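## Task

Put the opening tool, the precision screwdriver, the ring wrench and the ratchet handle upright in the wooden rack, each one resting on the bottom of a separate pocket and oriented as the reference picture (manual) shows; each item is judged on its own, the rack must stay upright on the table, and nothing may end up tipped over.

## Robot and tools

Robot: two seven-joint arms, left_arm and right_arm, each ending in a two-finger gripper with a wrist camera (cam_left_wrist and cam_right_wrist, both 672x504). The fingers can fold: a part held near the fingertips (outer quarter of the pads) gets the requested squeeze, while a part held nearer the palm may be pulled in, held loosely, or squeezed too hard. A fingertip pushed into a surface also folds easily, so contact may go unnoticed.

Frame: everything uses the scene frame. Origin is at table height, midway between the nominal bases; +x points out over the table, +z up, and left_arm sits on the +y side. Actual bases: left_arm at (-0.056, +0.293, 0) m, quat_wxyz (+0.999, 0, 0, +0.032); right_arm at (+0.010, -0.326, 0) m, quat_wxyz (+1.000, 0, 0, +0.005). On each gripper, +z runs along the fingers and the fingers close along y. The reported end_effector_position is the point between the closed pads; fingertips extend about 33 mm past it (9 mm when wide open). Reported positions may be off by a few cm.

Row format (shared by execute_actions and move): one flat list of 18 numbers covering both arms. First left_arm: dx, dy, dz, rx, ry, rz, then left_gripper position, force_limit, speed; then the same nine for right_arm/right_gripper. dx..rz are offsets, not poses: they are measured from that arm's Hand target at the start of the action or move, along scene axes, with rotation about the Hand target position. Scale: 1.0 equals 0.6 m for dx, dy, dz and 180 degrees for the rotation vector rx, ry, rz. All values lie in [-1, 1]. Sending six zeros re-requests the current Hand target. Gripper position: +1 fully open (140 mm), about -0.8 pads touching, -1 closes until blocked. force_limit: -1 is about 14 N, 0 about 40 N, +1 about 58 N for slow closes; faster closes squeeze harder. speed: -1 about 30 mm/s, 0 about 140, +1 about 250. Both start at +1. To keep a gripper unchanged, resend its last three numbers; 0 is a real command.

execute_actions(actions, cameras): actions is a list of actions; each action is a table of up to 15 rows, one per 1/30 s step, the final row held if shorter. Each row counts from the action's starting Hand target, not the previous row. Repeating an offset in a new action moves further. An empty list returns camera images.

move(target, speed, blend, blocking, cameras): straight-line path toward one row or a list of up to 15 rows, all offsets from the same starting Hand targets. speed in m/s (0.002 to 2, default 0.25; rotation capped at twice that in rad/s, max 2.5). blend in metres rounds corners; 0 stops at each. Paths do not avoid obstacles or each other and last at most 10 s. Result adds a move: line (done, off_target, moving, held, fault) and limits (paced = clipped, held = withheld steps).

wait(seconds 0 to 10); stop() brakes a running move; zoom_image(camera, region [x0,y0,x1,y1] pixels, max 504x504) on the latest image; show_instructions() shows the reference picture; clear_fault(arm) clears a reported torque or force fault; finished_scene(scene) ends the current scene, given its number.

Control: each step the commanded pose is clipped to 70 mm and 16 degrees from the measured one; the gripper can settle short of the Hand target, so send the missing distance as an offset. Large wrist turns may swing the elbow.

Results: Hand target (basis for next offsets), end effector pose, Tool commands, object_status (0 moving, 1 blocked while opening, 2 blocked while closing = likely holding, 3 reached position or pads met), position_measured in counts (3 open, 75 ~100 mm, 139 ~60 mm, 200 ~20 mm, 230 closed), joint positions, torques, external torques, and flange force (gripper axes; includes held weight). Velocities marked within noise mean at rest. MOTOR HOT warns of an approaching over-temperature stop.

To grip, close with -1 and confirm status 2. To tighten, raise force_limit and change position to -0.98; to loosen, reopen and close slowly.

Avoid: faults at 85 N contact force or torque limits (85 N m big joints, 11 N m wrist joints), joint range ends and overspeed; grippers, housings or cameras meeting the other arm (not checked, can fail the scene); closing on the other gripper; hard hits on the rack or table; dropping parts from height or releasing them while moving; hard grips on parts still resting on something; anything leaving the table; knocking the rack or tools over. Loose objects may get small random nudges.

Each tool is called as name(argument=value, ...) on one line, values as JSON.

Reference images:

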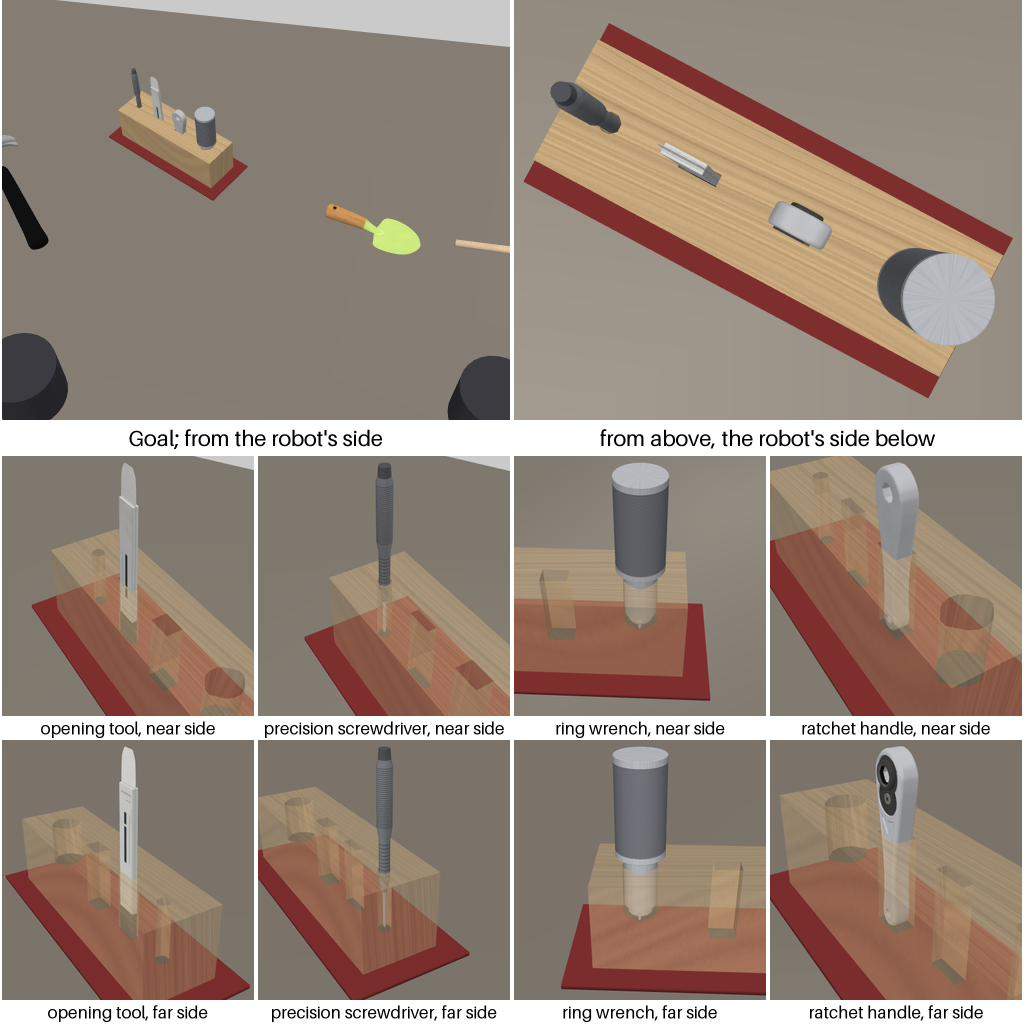

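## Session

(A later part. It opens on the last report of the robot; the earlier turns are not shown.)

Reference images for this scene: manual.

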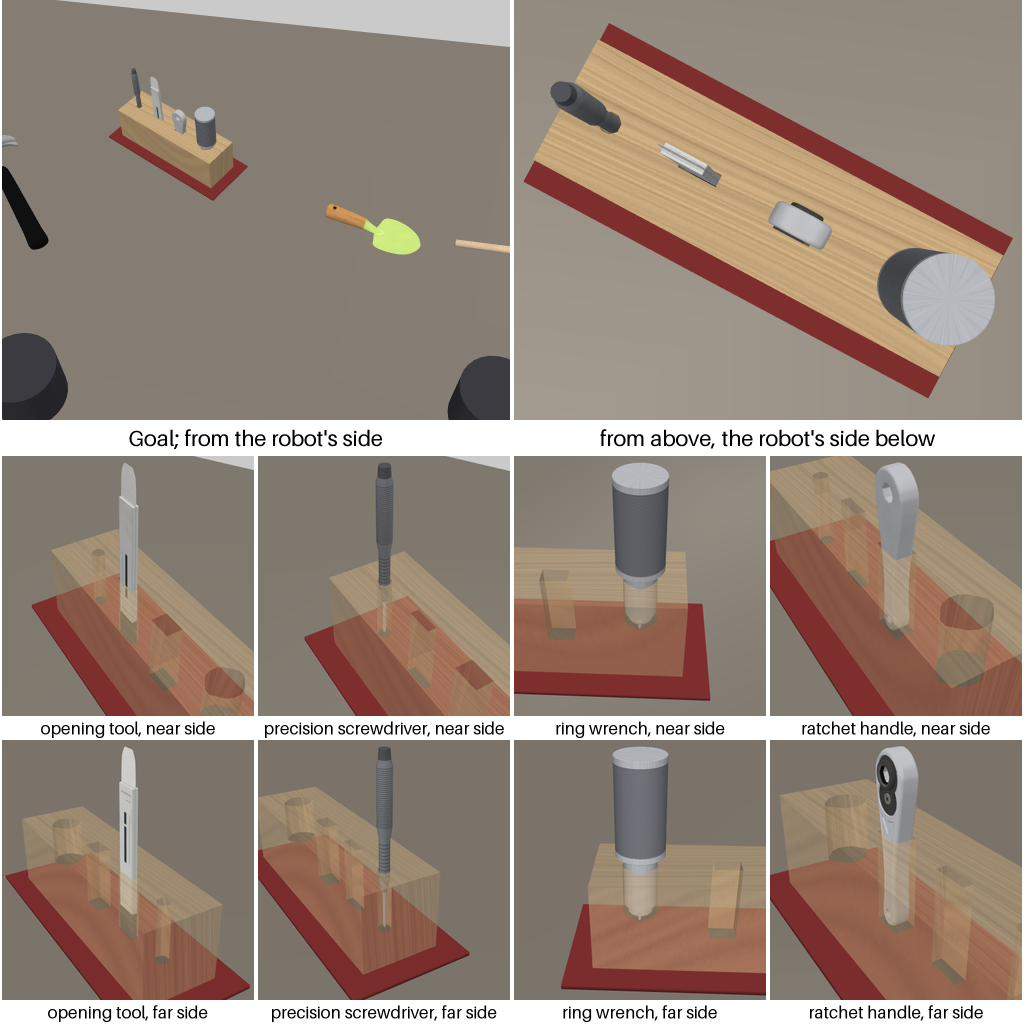

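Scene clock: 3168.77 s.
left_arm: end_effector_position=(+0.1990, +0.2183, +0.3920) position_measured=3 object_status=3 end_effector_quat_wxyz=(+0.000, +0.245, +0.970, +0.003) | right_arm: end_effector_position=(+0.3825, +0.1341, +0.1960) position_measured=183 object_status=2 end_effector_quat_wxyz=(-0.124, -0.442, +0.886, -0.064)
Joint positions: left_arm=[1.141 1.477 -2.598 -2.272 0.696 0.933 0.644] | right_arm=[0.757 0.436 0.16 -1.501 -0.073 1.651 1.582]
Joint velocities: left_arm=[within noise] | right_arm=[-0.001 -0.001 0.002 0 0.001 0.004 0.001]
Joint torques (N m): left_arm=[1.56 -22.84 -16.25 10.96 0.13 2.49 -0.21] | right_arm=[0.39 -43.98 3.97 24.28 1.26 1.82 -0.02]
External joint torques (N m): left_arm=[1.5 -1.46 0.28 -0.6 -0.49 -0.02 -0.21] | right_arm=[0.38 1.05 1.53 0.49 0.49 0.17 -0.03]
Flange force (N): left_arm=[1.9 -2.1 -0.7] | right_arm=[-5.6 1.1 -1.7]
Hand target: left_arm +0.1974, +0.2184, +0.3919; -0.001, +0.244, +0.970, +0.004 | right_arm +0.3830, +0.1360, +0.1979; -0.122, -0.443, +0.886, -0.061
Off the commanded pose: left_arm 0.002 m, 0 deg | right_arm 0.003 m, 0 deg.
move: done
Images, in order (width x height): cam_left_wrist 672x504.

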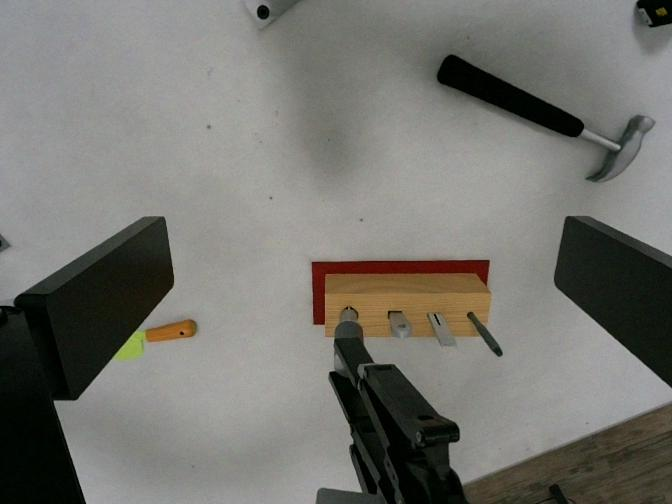

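move(target=[0,0,0,0,0,0,1,1,0, 0.0037,0.0055,0,-0.0053,0.004,0,-1,-0.2,-1], speed=0.03, cameras=["cam_left_wrist"])

zoom_image(camera="cam_left_wrist", region=[325, 295, 381, 337])

Scene clock: 3186.17 s.
left_arm: end_effector_position=(+0.1990, +0.2183, +0.3920) position_measured=3 object_status=3 end_effector_quat_wxyz=(+0.000, +0.245, +0.970, +0.003) | right_arm: end_effector_position=(+0.3859, +0.1397, +0.1972) position_measured=183 object_status=2 end_effector_quat_wxyz=(-0.130, -0.442, +0.885, -0.065)
Joint positions: left_arm=[1.141 1.477 -2.598 -2.272 0.696 0.933 0.644] | right_arm=[0.76 0.472 0.16 -1.444 -0.073 1.618 1.582]
Joint velocities: left_arm=[within noise] | right_arm=[0.001 0.001 0 -0.001 0 -0.004 0.001]
Joint torques (N m): left_arm=[1.51 -22.8 -16.32 10.88 0.13 2.47 -0.19] | right_arm=[1.44 -43.83 3.79 25.43 0.77 1.28 -0.04]
External joint torques (N m): left_arm=[1.37 -1.52 0.24 -0.74 -0.49 -0.03 -0.19] | right_arm=[1.16 2.33 0.98 1.59 -0.03 -0.34 -0.05]
Flange force (N): left_arm=[1.9 -2.3 -0.6] | right_arm=[-17.3 1.1 -8.0]
Hand target: left_arm +0.1974, +0.2184, +0.3919; -0.001, +0.244, +0.970, +0.004 | right_arm +0.3852, +0.1393, +0.1979; -0.131, -0.443, +0.885, -0.066
Off the commanded pose: left_arm 0.002 m, 0 deg | right_arm 0.001 m, 0 deg.
move: done
Images, in order (width x height): cam_left_wrist 672x504.

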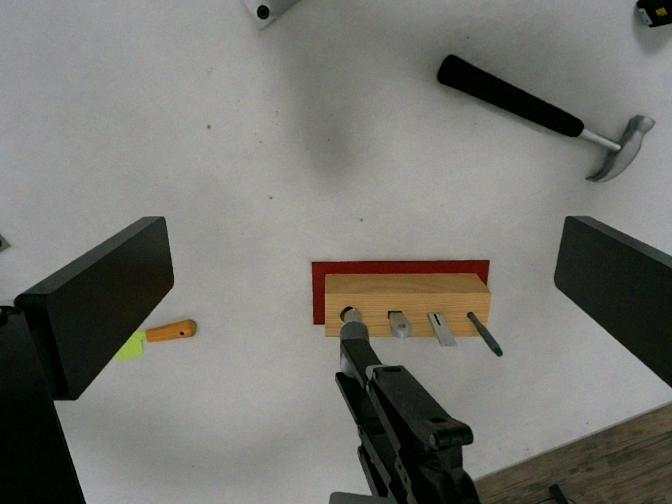

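Scaled by 9.000 from the camera's 672x504 image, which has a finer 960x720 frame.

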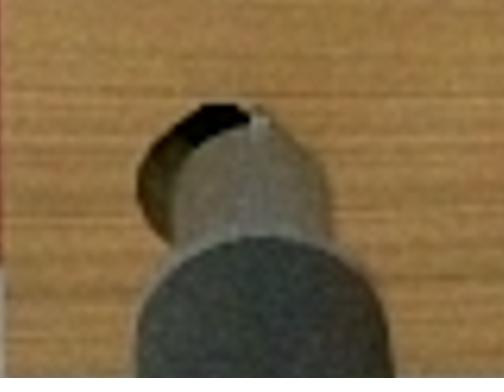

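move(target=[0,0,0,0,0,0,1,1,0, -0.002,-0.0024,0,0,0,0,-1,-0.2,-1], speed=0.03, cameras=["cam_left_wrist"])

zoom_image(camera="cam_left_wrist", region=[325, 295, 381, 337])

Scene clock: 3197.47 s.
left_arm: end_effector_position=(+0.1990, +0.2183, +0.3920) position_measured=3 object_status=3 end_effector_quat_wxyz=(+0.000, +0.245, +0.970, +0.003) | right_arm: end_effector_position=(+0.3839, +0.1374, +0.1960) position_measured=183 object_status=2 end_effector_quat_wxyz=(-0.133, -0.442, +0.885, -0.066)
Joint positions: left_arm=[1.141 1.477 -2.598 -2.272 0.696 0.933 0.644] | right_arm=[0.76 0.468 0.16 -1.452 -0.073 1.617 1.582]
Joint torques (N m): left_arm=[1.52 -22.81 -16.32 10.9 0.12 2.47 -0.19] | right_arm=[1.02 -44.72 3.79 24.12 0.87 1.46 -0.03]
External joint torques (N m): left_arm=[1.35 -1.54 0.26 -0.77 -0.51 -0.03 -0.19] | right_arm=[0.87 1.35 1.1 0.3 0.08 -0.14 -0.04]
Flange force (N): left_arm=[1.9 -2.4 -0.5] | right_arm=[-6.8 1.3 -2.4]
Hand target: left_arm +0.1974, +0.2184, +0.3919; -0.001, +0.244, +0.970, +0.004 | right_arm +0.3840, +0.1379, +0.1979; -0.131, -0.443, +0.885, -0.066
Off the commanded pose: left_arm 0.002 m, 0 deg | right_arm 0.002 m, 0 deg.
move: done
Images, in order (width x height): cam_left_wrist 672x504.

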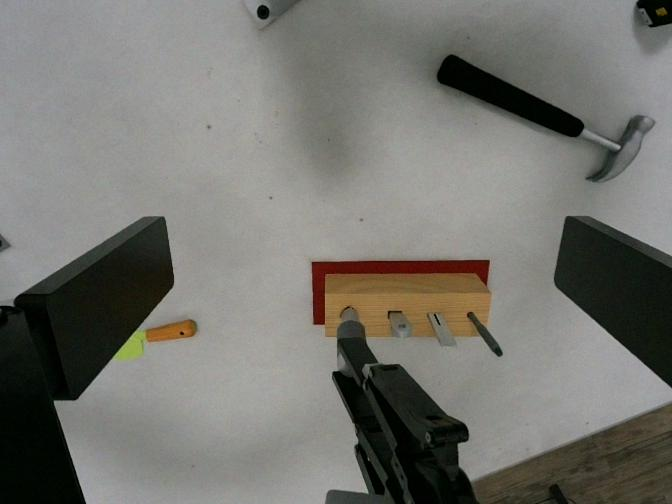

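Scaled by 9.000 from the camera's 672x504 image, which has a finer 960x720 frame.

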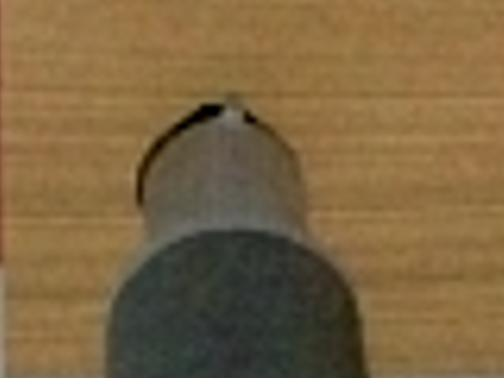

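move(target=[0,0,0,0,0,0,1,1,0, 0.0016,-0.0015,0,0,0,0,-1,-0.2,-1], speed=0.03, cameras=["cam_left_wrist"])

zoom_image(camera="cam_left_wrist", region=[325, 295, 381, 337])

Scene clock: 3203.97 s.
left_arm: end_effector_position=(+0.1990, +0.2183, +0.3920) position_measured=3 object_status=3 end_effector_quat_wxyz=(+0.000, +0.245, +0.970, +0.003) | right_arm: end_effector_position=(+0.3838, +0.1373, +0.1960) position_measured=183 object_status=2 end_effector_quat_wxyz=(-0.133, -0.442, +0.885, -0.066)
Joint positions: left_arm=[1.141 1.477 -2.598 -2.272 0.696 0.933 0.644] | right_arm=[0.76 0.468 0.16 -1.453 -0.073 1.617 1.582]
Joint torques (N m): left_arm=[1.51 -22.79 -16.28 10.9 0.12 2.48 -0.17] | right_arm=[0.46 -44.79 3.6 24.27 0.89 1.45 -0.06]
External joint torques (N m): left_arm=[1.35 -1.55 0.21 -0.74 -0.51 -0.02 -0.17] | right_arm=[0.23 1.05 0.86 0.57 0.09 -0.13 -0.07]
Flange force (N): left_arm=[1.9 -2.3 -0.7] | right_arm=[-6.7 0.4 -3.0]
Hand target: left_arm +0.1974, +0.2184, +0.3919; -0.001, +0.244, +0.970, +0.004 | right_arm +0.3850, +0.1370, +0.1979; -0.131, -0.443, +0.885, -0.066
Off the commanded pose: left_arm 0.002 m, 0 deg | right_arm 0.002 m, 0 deg.
move: done
Images, in order (width x height): cam_left_wrist 672x504.

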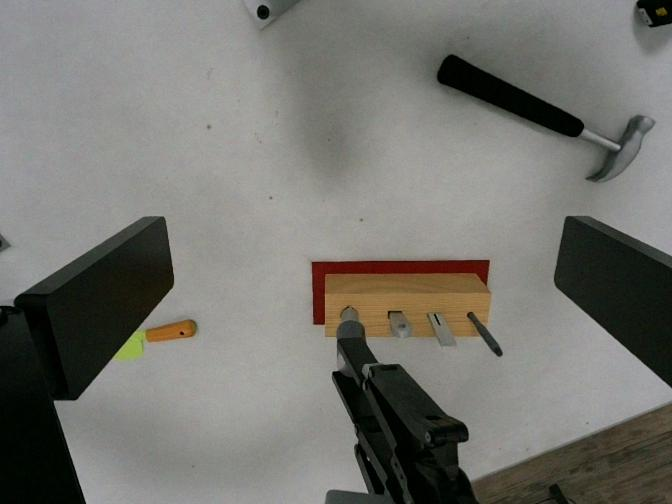

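Scaled by 9.000 from the camera's 672x504 image, which has a finer 960x720 frame.

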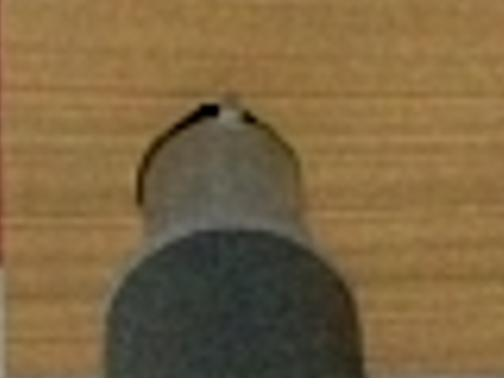

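move(target=[[0,0,0,0,0,0,1,1,0, 0.0003,0,0.025,0,0,0,-1,-0.2,-1],[0,0,0,0,0,0,1,1,0, 0.0003,0,0,0,0,0,-1,-0.2,-1]], speed=0.04, cameras=["cam_left_wrist"])

zoom_image(camera="cam_left_wrist", region=[325, 295, 381, 337])

Scene clock: 3209.20 s.
left_arm: end_effector_position=(+0.1990, +0.2183, +0.3920) position_measured=3 object_status=3 end_effector_quat_wxyz=(+0.000, +0.245, +0.970, +0.003) | right_arm: end_effector_position=(+0.3833, +0.1364, +0.1973) position_measured=183 object_status=2 end_effector_quat_wxyz=(-0.133, -0.442, +0.885, -0.067)
Joint positions: left_arm=[1.141 1.477 -2.598 -2.272 0.696 0.933 0.644] | right_arm=[0.76 0.466 0.16 -1.452 -0.073 1.613 1.582]
Joint velocities: left_arm=[within noise] | right_arm=[-0.001 0 -0.001 0 0 0.004 -0.001]
Joint torques (N m): left_arm=[1.49 -22.79 -16.3 10.9 0.11 2.48 -0.21] | right_arm=[0.43 -44.17 3.53 24.25 0.87 1.75 -0.05]
External joint torques (N m): left_arm=[1.4 -1.49 0.2 -0.69 -0.5 -0.02 -0.21] | right_arm=[0.36 1.76 0.91 0.49 0.08 0.17 -0.06]
Flange force (N): left_arm=[2.0 -2.3 -0.7] | right_arm=[-8.6 0.6 -2.3]
Hand target: left_arm +0.1974, +0.2184, +0.3919; -0.001, +0.244, +0.970, +0.004 | right_arm +0.3852, +0.1370, +0.1979; -0.131, -0.443, +0.885, -0.066
Off the commanded pose: left_arm 0.002 m, 0 deg | right_arm 0.002 m, 0 deg.
move: done
Images, in order (width x height): cam_left_wrist 672x504.

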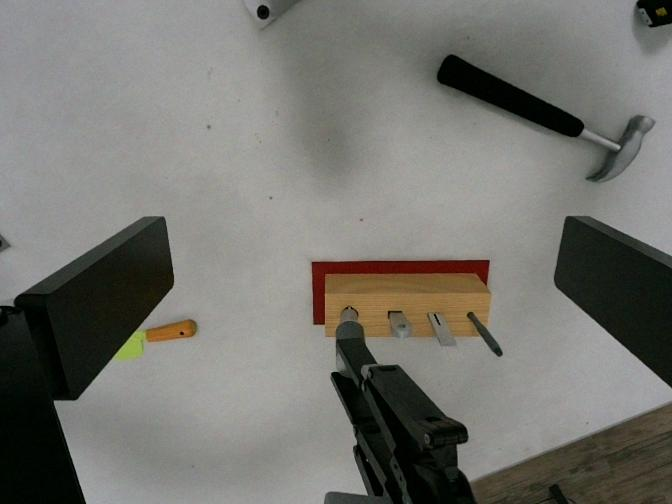

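Scaled by 9.000 from the camera's 672x504 image, which has a finer 960x720 frame.

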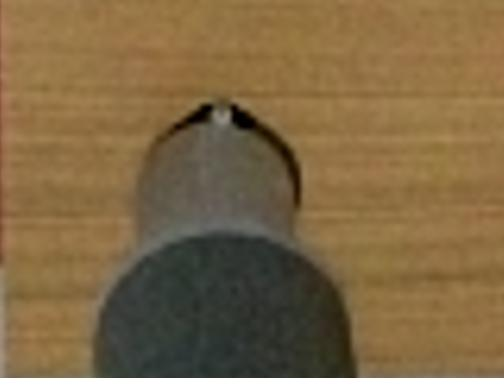

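move(target=[[0,0,0,0,0,0,1,1,0, 0.0024,-0.0012,0.02,0,0,0,-1,-0.2,-1],[0,0,0,0,0,0,1,1,0, 0.0024,-0.0012,-0.012,0,0,0,-1,-0.2,-1]], speed=0.04, cameras=["cam_left_wrist"])

zoom_image(camera="cam_left_wrist", region=[325, 295, 381, 337])

Scene clock: 3215.27 s.
left_arm: end_effector_position=(+0.1990, +0.2183, +0.3920) position_measured=3 object_status=3 end_effector_quat_wxyz=(+0.000, +0.245, +0.970, +0.003) | right_arm: end_effector_position=(+0.3855, +0.1371, +0.1939) position_measured=183 object_status=2 end_effector_quat_wxyz=(-0.131, -0.441, +0.885, -0.065)
Joint positions: left_arm=[1.141 1.477 -2.598 -2.272 0.696 0.933 0.644] | right_arm=[0.757 0.467 0.16 -1.459 -0.073 1.627 1.582]
Joint velocities: left_arm=[within noise] | right_arm=[0 0 0 0 -0.002 0.005 0]
Joint torques (N m): left_arm=[1.5 -22.84 -16.23 10.91 0.11 2.49 -0.19] | right_arm=[0.54 -41.19 3.4 21.78 0.55 1.92 -0.11]
External joint torques (N m): left_arm=[1.46 -1.45 0.26 -0.64 -0.51 -0.02 -0.19] | right_arm=[0.44 4.93 0.74 -2.09 -0.23 0.31 -0.12]
Flange force (N): left_arm=[1.9 -2.1 -0.6] | right_arm=[-7.5 0.6 5.0]
Hand target: left_arm +0.1974, +0.2184, +0.3919; -0.001, +0.244, +0.970, +0.004 | right_arm +0.3866, +0.1362, +0.1907; -0.131, -0.443, +0.885, -0.066
Off the commanded pose: left_arm 0.002 m, 0 deg | right_arm 0.003 m, 0 deg.
move: done
Images, in order (width x height): cam_left_wrist 672x504.

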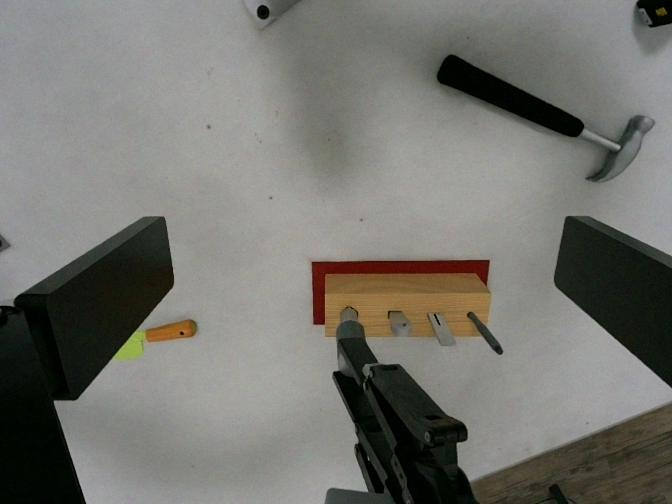

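Scaled by 9.000 from the camera's 672x504 image, which has a finer 960x720 frame.

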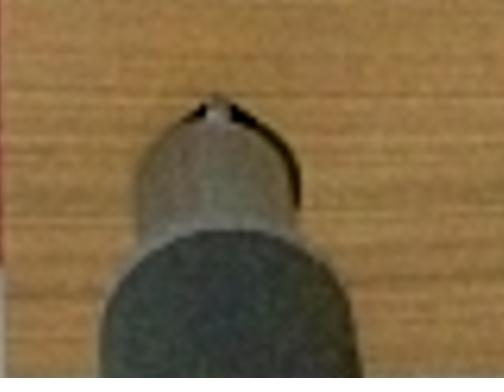

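move(target=[[0,0,0,0,0,0,1,1,0, 0.0028,-0.0008,0.03,0,0,0,-1,-0.2,-1],[0,0,0,0,0,0,1,1,0, 0.0028,-0.0008,0.0,0,0,0,-1,-0.2,-1]], speed=0.04, cameras=["cam_left_wrist"])

zoom_image(camera="cam_left_wrist", region=[325, 295, 381, 337])

Scene clock: 3220.67 s.
left_arm: end_effector_position=(+0.1990, +0.2183, +0.3920) position_measured=3 object_status=3 end_effector_quat_wxyz=(+0.000, +0.245, +0.970, +0.003) | right_arm: end_effector_position=(+0.3864, +0.1354, +0.1906) position_measured=183 object_status=2 end_effector_quat_wxyz=(-0.133, -0.441, +0.885, -0.066)
Joint positions: left_arm=[1.141 1.477 -2.598 -2.272 0.696 0.933 0.644] | right_arm=[0.755 0.473 0.16 -1.459 -0.074 1.627 1.581]
Joint velocities: left_arm=[within noise] | right_arm=[0 0 0 0 0 0.004 0]
Joint torques (N m): left_arm=[1.52 -22.79 -16.3 10.91 0.12 2.49 -0.19] | right_arm=[0.58 -44.02 3.76 24.18 0.59 1.65 -0.16]
External joint torques (N m): left_arm=[1.46 -1.4 0.17 -0.62 -0.5 -0.01 -0.19] | right_arm=[0.43 2.02 1.05 0.49 -0.2 0.07 -0.17]
Flange force (N): left_arm=[2.1 -2.0 -0.7] | right_arm=[-9.8 0.4 -2.7]
Hand target: left_arm +0.1974, +0.2184, +0.3919; -0.001, +0.244, +0.970, +0.004 | right_arm +0.3883, +0.1358, +0.1907; -0.131, -0.443, +0.885, -0.066
Off the commanded pose: left_arm 0.002 m, 0 deg | right_arm 0.002 m, 0 deg.
move: done
Images, in order (width x height): cam_left_wrist 672x504.

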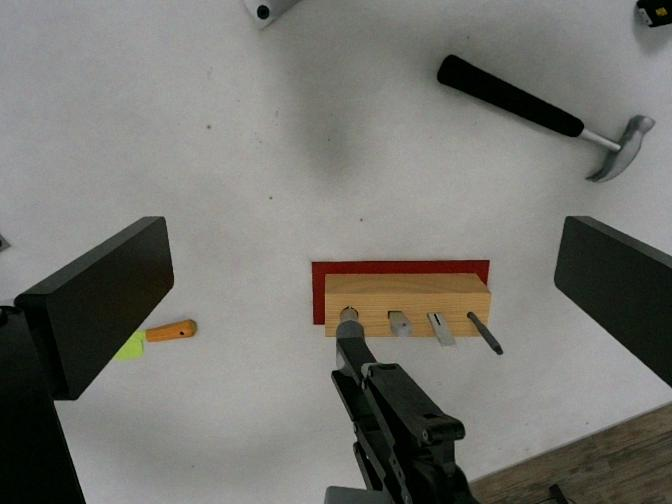

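Scaled by 9.000 from the camera's 672x504 image, which has a finer 960x720 frame.

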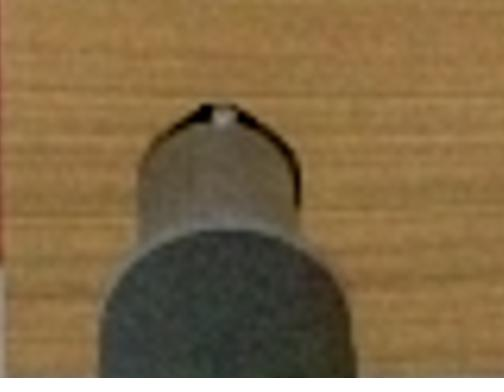

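move(target=[0,0,0,0,0,0,1,1,0, 0,0,-0.02,0,0,0,-1,-0.2,-1], speed=0.03)

Scene clock: 3223.10 s.
left_arm: end_effector_position=(+0.1990, +0.2183, +0.3920) position_measured=3 object_status=3 end_effector_quat_wxyz=(+0.000, +0.245, +0.970, +0.003) | right_arm: end_effector_position=(+0.3868, +0.1349, +0.1780) position_measured=183 object_status=2 end_effector_quat_wxyz=(-0.133, -0.441, +0.885, -0.066)
Joint positions: left_arm=[1.141 1.477 -2.598 -2.272 0.696 0.933 0.644] | right_arm=[0.754 0.481 0.159 -1.48 -0.076 1.655 1.581]
Joint velocities: left_arm=[within noise] | right_arm=[0 -0.001 0.001 0.001 0.001 0.005 0]
Joint torques (N m): left_arm=[1.54 -22.83 -16.34 10.94 0.13 2.48 -0.19] | right_arm=[0.85 -44.4 4.05 24.37 0.72 1.67 -0.07]
External joint torques (N m): left_arm=[1.54 -1.48 0.06 -0.63 -0.49 -0.03 -0.19] | right_arm=[0.5 1.68 1.14 0.78 -0.07 0.09 -0.08]
Flange force (N): left_arm=[2.3 -2.0 -0.9] | right_arm=[-9.8 0.7 -3.1]
Hand target: left_arm +0.1974, +0.2184, +0.3919; -0.001, +0.244, +0.970, +0.004 | right_arm +0.3883, +0.1358, +0.1787; -0.131, -0.443, +0.885, -0.066
Off the commanded pose: left_arm 0.002 m, 0 deg | right_arm 0.002 m, 0 deg.
move: done

move(target=[0,0,0,0,0,0,1,1,0, 0,0,-0.015,0,0,0,-1,-0.2,-1], speed=0.03)

Scene clock: 3226.23 s.
left_arm: end_effector_position=(+0.1990, +0.2183, +0.3920) position_measured=3 object_status=3 end_effector_quat_wxyz=(+0.000, +0.245, +0.970, +0.003) | right_arm: end_effector_position=(+0.3872, +0.1351, +0.1699) position_measured=183 object_status=2 end_effector_quat_wxyz=(-0.133, -0.441, +0.885, -0.066)
Joint positions: left_arm=[1.141 1.477 -2.598 -2.272 0.696 0.933 0.644] | right_arm=[0.754 0.485 0.159 -1.493 -0.077 1.675 1.581]
Joint velocities: left_arm=[within noise] | right_arm=[-0.001 -0.001 -0.001 -0.001 0.002 0.004 0]
Joint torques (N m): left_arm=[1.51 -22.86 -16.31 10.91 0.13 2.49 -0.2] | right_arm=[0.93 -44.05 3.96 23.81 0.77 1.63 -0.06]
External joint torques (N m): left_arm=[1.43 -1.49 0.26 -0.66 -0.48 -0.01 -0.2] | right_arm=[0.87 2.09 1.26 0.26 0.01 0.05 -0.07]
Flange force (N): left_arm=[1.8 -2.2 -0.7] | right_arm=[-8.9 1.2 -1.6]
Hand target: left_arm +0.1974, +0.2184, +0.3919; -0.001, +0.244, +0.970, +0.004 | right_arm +0.3883, +0.1358, +0.1697; -0.131, -0.443, +0.885, -0.066
Off the commanded pose: left_arm 0.002 m, 0 deg | right_arm 0.001 m, 0 deg.
move: done

move(target=[0,0,0,0,0,0,1,1,0, 0,0,-0.01,0,0,0,-1,-0.2,-1], speed=0.02)

Scene clock: 3228.07 s.
left_arm: end_effector_position=(+0.1990, +0.2183, +0.3920) position_measured=3 object_status=3 end_effector_quat_wxyz=(+0.000, +0.245, +0.970, +0.003) | right_arm: end_effector_position=(+0.3873, +0.1351, +0.1640) position_measured=183 object_status=2 end_effector_quat_wxyz=(-0.132, -0.441, +0.885, -0.066)
Joint positions: left_arm=[1.141 1.477 -2.598 -2.272 0.696 0.933 0.644] | right_arm=[0.754 0.489 0.158 -1.502 -0.078 1.688 1.581]
Joint velocities: left_arm=[within noise] | right_arm=[0.001 -0.001 0.001 0 0 0.004 0]
Joint torques (N m): left_arm=[1.53 -22.78 -16.34 10.88 0.11 2.48 -0.17] | right_arm=[0.96 -43.99 4 23.66 0.78 1.67 -0.03]
External joint torques (N m): left_arm=[1.45 -1.48 0.16 -0.73 -0.51 -0.04 -0.17] | right_arm=[0.78 2.22 1.19 0.17 0.02 0.1 -0.04]
Flange force (N): left_arm=[2.2 -2.1 -0.6] | right_arm=[-8.8 1.1 -1.1]
Hand target: left_arm +0.1974, +0.2184, +0.3919; -0.001, +0.244, +0.970, +0.004 | right_arm +0.3883, +0.1358, +0.1637; -0.131, -0.443, +0.885, -0.066
Off the commanded pose: left_arm 0.002 m, 0 deg | right_arm 0.001 m, 0 deg.
move: done

move(target=[0,0,0,0,0,0,1,1,0, 0,0,-0.01,0,0,0,-1,-0.2,-1], speed=0.02, cameras=["cam_left_wrist"])

zoom_image(camera="cam_left_wrist", region=[310, 280, 410, 355])

Scene clock: 3231.33 s.
left_arm: end_effector_position=(+0.1990, +0.2183, +0.3920) position_measured=3 object_status=3 end_effector_quat_wxyz=(+0.000, +0.245, +0.970, +0.003) | right_arm: end_effector_position=(+0.3876, +0.1352, +0.1586) position_measured=183 object_status=2 end_effector_quat_wxyz=(-0.132, -0.441, +0.885, -0.066)
Joint positions: left_arm=[1.141 1.477 -2.598 -2.272 0.696 0.933 0.644] | right_arm=[0.754 0.493 0.158 -1.51 -0.079 1.7 1.581]
Joint torques (N m): left_arm=[1.5 -22.79 -16.32 10.91 0.12 2.49 -0.18] | right_arm=[1.07 -42.94 4.06 23.29 0.81 1.77 -0.05]
External joint torques (N m): left_arm=[1.37 -1.47 0.19 -0.69 -0.5 -0.01 -0.18] | right_arm=[0.77 3.49 1.13 -0.23 0.04 0.18 -0.06]
Flange force (N): left_arm=[1.9 -2.2 -0.7] | right_arm=[-11.2 1.0 0.0]
Hand target: left_arm +0.1974, +0.2184, +0.3919; -0.001, +0.244, +0.970, +0.004 | right_arm +0.3883, +0.1358, +0.1577; -0.131, -0.443, +0.885, -0.066
Off the commanded pose: left_arm 0.002 m, 0 deg | right_arm 0.001 m, 0 deg.
move: done
Images, in order (width x height): cam_left_wrist 672x504.

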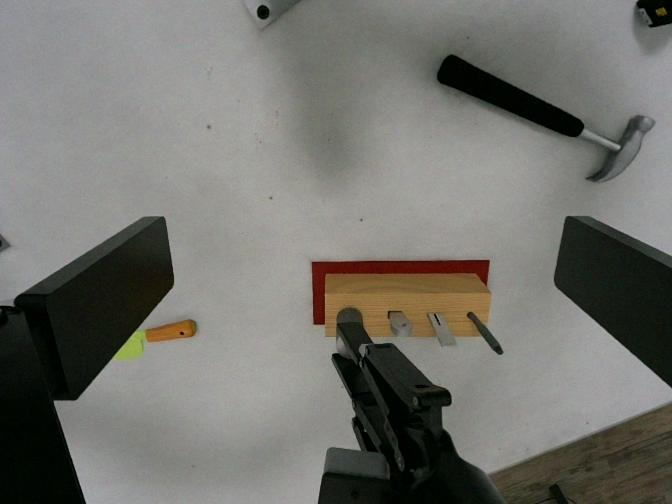

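Scaled by 5.040 from the camera's 672x504 image, which has a finer 960x720 frame.

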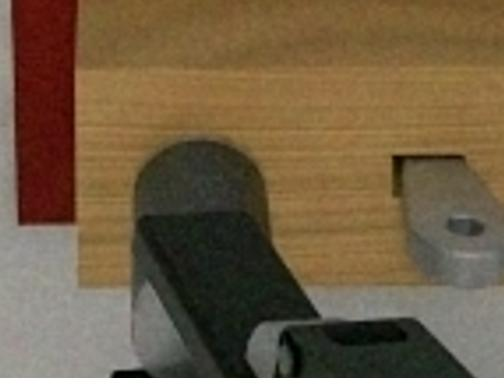

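move(target=[0,0,0,0,0,0,1,1,0, 0,0,-0.006,0,0,0,-1,-0.2,-1], speed=0.02)

Scene clock: 3234.43 s.
left_arm: end_effector_position=(+0.1990, +0.2183, +0.3920) position_measured=3 object_status=3 end_effector_quat_wxyz=(+0.000, +0.245, +0.970, +0.003) | right_arm: end_effector_position=(+0.3883, +0.1359, +0.1584) position_measured=183 object_status=2 end_effector_quat_wxyz=(-0.130, -0.442, +0.885, -0.065)
Joint positions: left_arm=[1.141 1.477 -2.598 -2.272 0.696 0.933 0.644] | right_arm=[0.754 0.493 0.158 -1.512 -0.079 1.705 1.581]
Joint torques (N m): left_arm=[1.56 -22.75 -16.25 10.87 0.1 2.47 -0.19] | right_arm=[1.05 -40.74 3.88 21.12 0.79 2.23 -0.04]
External joint torques (N m): left_arm=[1.5 -1.36 0.26 -0.68 -0.52 -0.03 -0.19] | right_arm=[0.93 5.64 1.1 -2.41 0.03 0.63 -0.05]
Flange force (N): left_arm=[2.2 -1.9 -0.3] | right_arm=[-7.8 1.4 7.1]
Hand target: left_arm +0.1974, +0.2184, +0.3919; -0.001, +0.244, +0.970, +0.004 | right_arm +0.3883, +0.1358, +0.1541; -0.131, -0.443, +0.885, -0.066
Off the commanded pose: left_arm 0.002 m, 0 deg | right_arm 0.004 m, 0 deg.
move: off_target (right_arm)

move(target=[[0,0,0,0,0,0,1,1,0, 0,0,0.005,0,0,0,-1,-0.2,-1],[0,0,0,0,0,0,1,1,0, 0,0,0.005,0,0,0,-0.1,-0.2,-1]], speed=0.02, cameras=["all"])

zoom_image(camera="cam_left_wrist", region=[310, 280, 410, 355])

Scene clock: 3241.00 s.
left_arm: end_effector_position=(+0.1990, +0.2183, +0.3920) position_measured=3 object_status=3 end_effector_quat_wxyz=(+0.000, +0.245, +0.970, +0.003) | right_arm: end_effector_position=(+0.3883, +0.1360, +0.1583) position_measured=141 object_status=0 end_effector_quat_wxyz=(-0.130, -0.442, +0.885, -0.065)
Joint positions: left_arm=[1.141 1.477 -2.598 -2.272 0.696 0.933 0.644] | right_arm=[0.754 0.493 0.158 -1.511 -0.079 1.705 1.581]
Joint torques (N m): left_arm=[1.49 -22.78 -16.28 10.88 0.12 2.48 -0.21] | right_arm=[0.91 -43.2 3.81 23.72 0.84 1.51 -0.05]
External joint torques (N m): left_arm=[1.28 -1.52 0.31 -0.8 -0.5 -0.02 -0.21] | right_arm=[0.99 3.34 1.17 0.09 0.09 -0.1 -0.06]
Flange force (N): left_arm=[1.8 -2.5 -0.4] | right_arm=[-12.7 1.2 -1.6]
Hand target: left_arm +0.1974, +0.2184, +0.3919; -0.001, +0.244, +0.970, +0.004 | right_arm +0.3883, +0.1358, +0.1571; -0.131, -0.443, +0.885, -0.066
Off the commanded pose: left_arm 0.002 m, 0 deg | right_arm 0.001 m, 0 deg.
move: done

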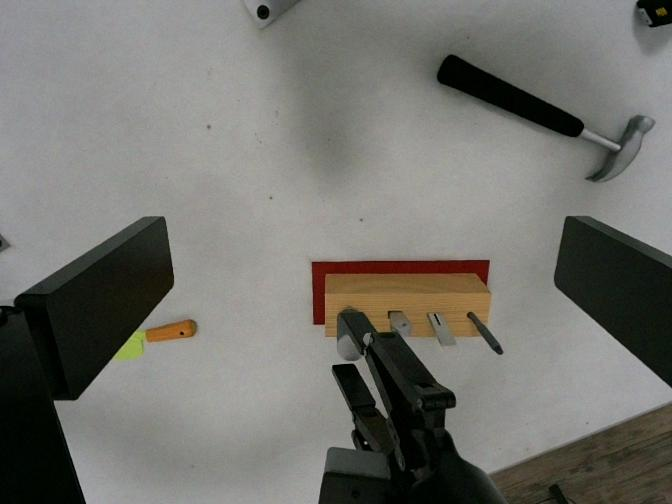

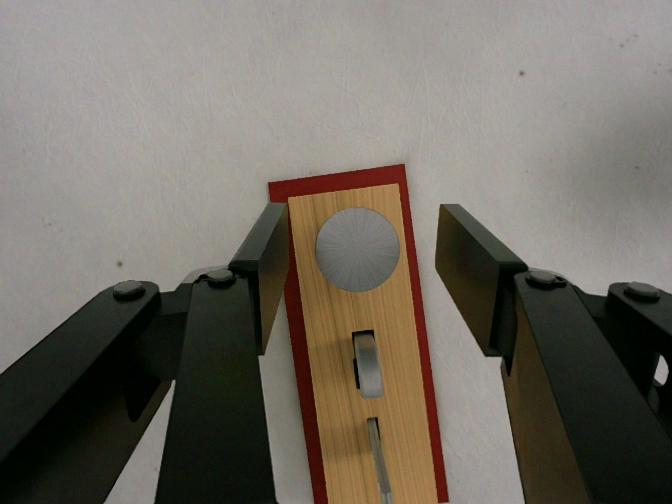

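Scaled by 5.040 from the camera's 672x504 image, which has a finer 960x720 frame.

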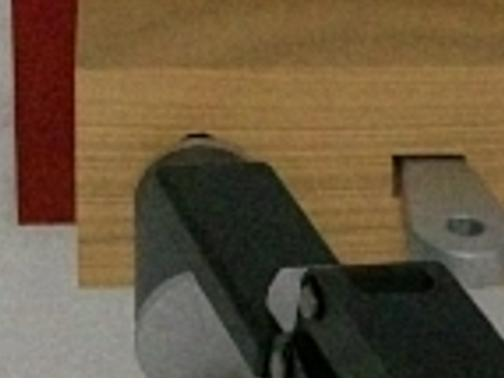

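move(target=[[0,0,0,0,0,0,1,1,0, 0,0,0.03,0,0,0,-0.1,-0.2,-1],[0,0,0,0,0,0,1,1,0, 0,0,0.25,0,0,0,-0.1,-0.2,-1]], speed=[0.03,0.15], blend=0.005, cameras=["cam_left_wrist"])

zoom_image(camera="cam_left_wrist", region=[310, 280, 410, 355])

Scene clock: 3246.73 s.
left_arm: end_effector_position=(+0.1990, +0.2183, +0.3920) position_measured=3 object_status=3 end_effector_quat_wxyz=(+0.000, +0.245, +0.970, +0.003) | right_arm: end_effector_position=(+0.3894, +0.1364, +0.3075) position_measured=141 object_status=3 end_effector_quat_wxyz=(-0.129, -0.439, +0.887, -0.065)
Joint positions: left_arm=[1.141 1.477 -2.598 -2.272 0.696 0.933 0.644] | right_arm=[0.762 0.473 0.169 -1.159 -0.076 1.337 1.577]
Joint velocities: left_arm=[within noise] | right_arm=[0 0 -0.001 0 0 -0.004 -0.001]
Joint torques (N m): left_arm=[1.54 -22.78 -16.26 10.9 0.13 2.47 -0.22] | right_arm=[1.24 -42.76 3.92 24.2 0.86 1.24 -0.26]
External joint torques (N m): left_arm=[1.4 -1.48 0.27 -0.74 -0.49 -0.04 -0.22] | right_arm=[1.15 3 1.42 0.83 0.04 -0.38 -0.27]
Flange force (N): left_arm=[2.0 -2.2 -0.4] | right_arm=[-19.3 0.9 -12.8]
Hand target: left_arm +0.1974, +0.2184, +0.3919; -0.001, +0.244, +0.970, +0.004 | right_arm +0.3883, +0.1358, +0.3071; -0.131, -0.443, +0.885, -0.066
Off the commanded pose: left_arm 0.002 m, 0 deg | right_arm 0.001 m, 1 deg.
move: done
Images, in order (width x height): cam_left_wrist 672x504.

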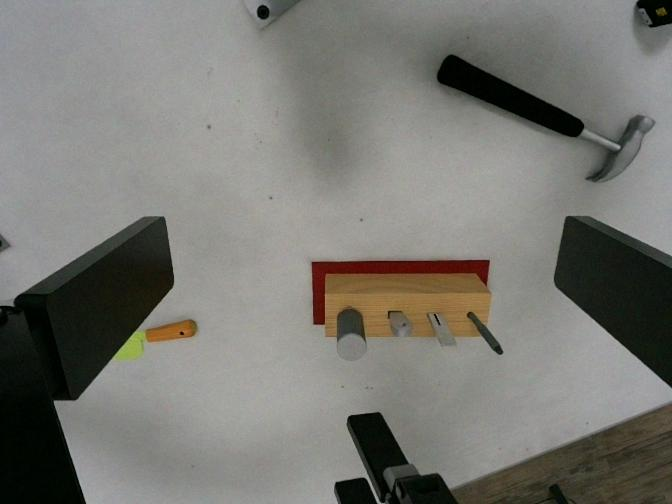

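Scaled by 5.040 from the camera's 672x504 image, which has a finer 960x720 frame.

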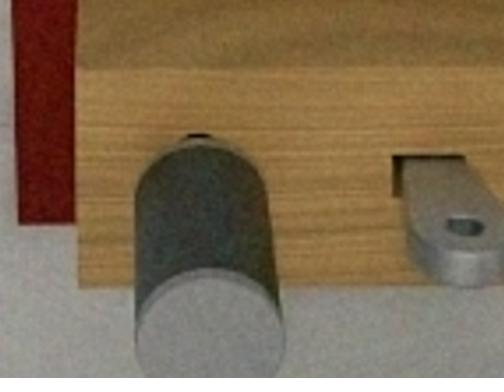

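zoom_image(camera="cam_left_wrist", region=[320, 300, 384, 370])

zoom_image(camera="cam_left_wrist", region=[380, 260, 510, 360])

Scaled by 7.200 from the camera's 672x504 image, which has a finer 960x720 frame.

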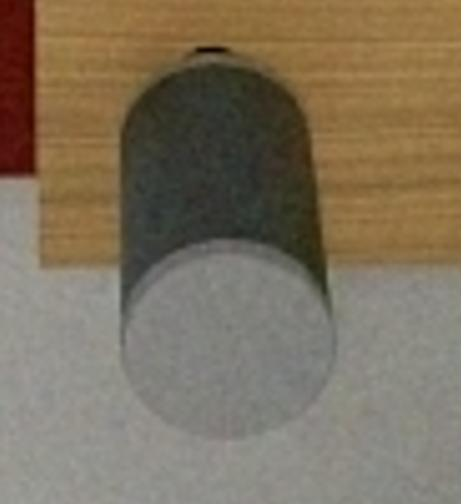

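Scaled by 3.877 from the camera's 672x504 image, which has a finer 960x720 frame.

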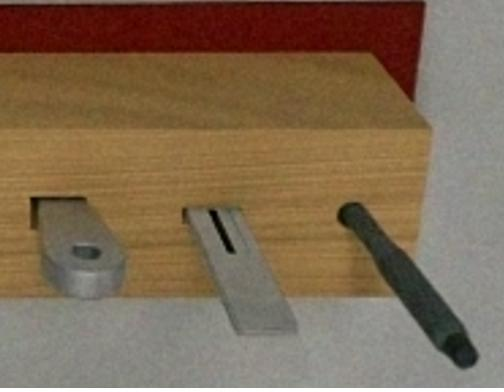

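finished_scene(scene=2)

The scene is finished: the task was done.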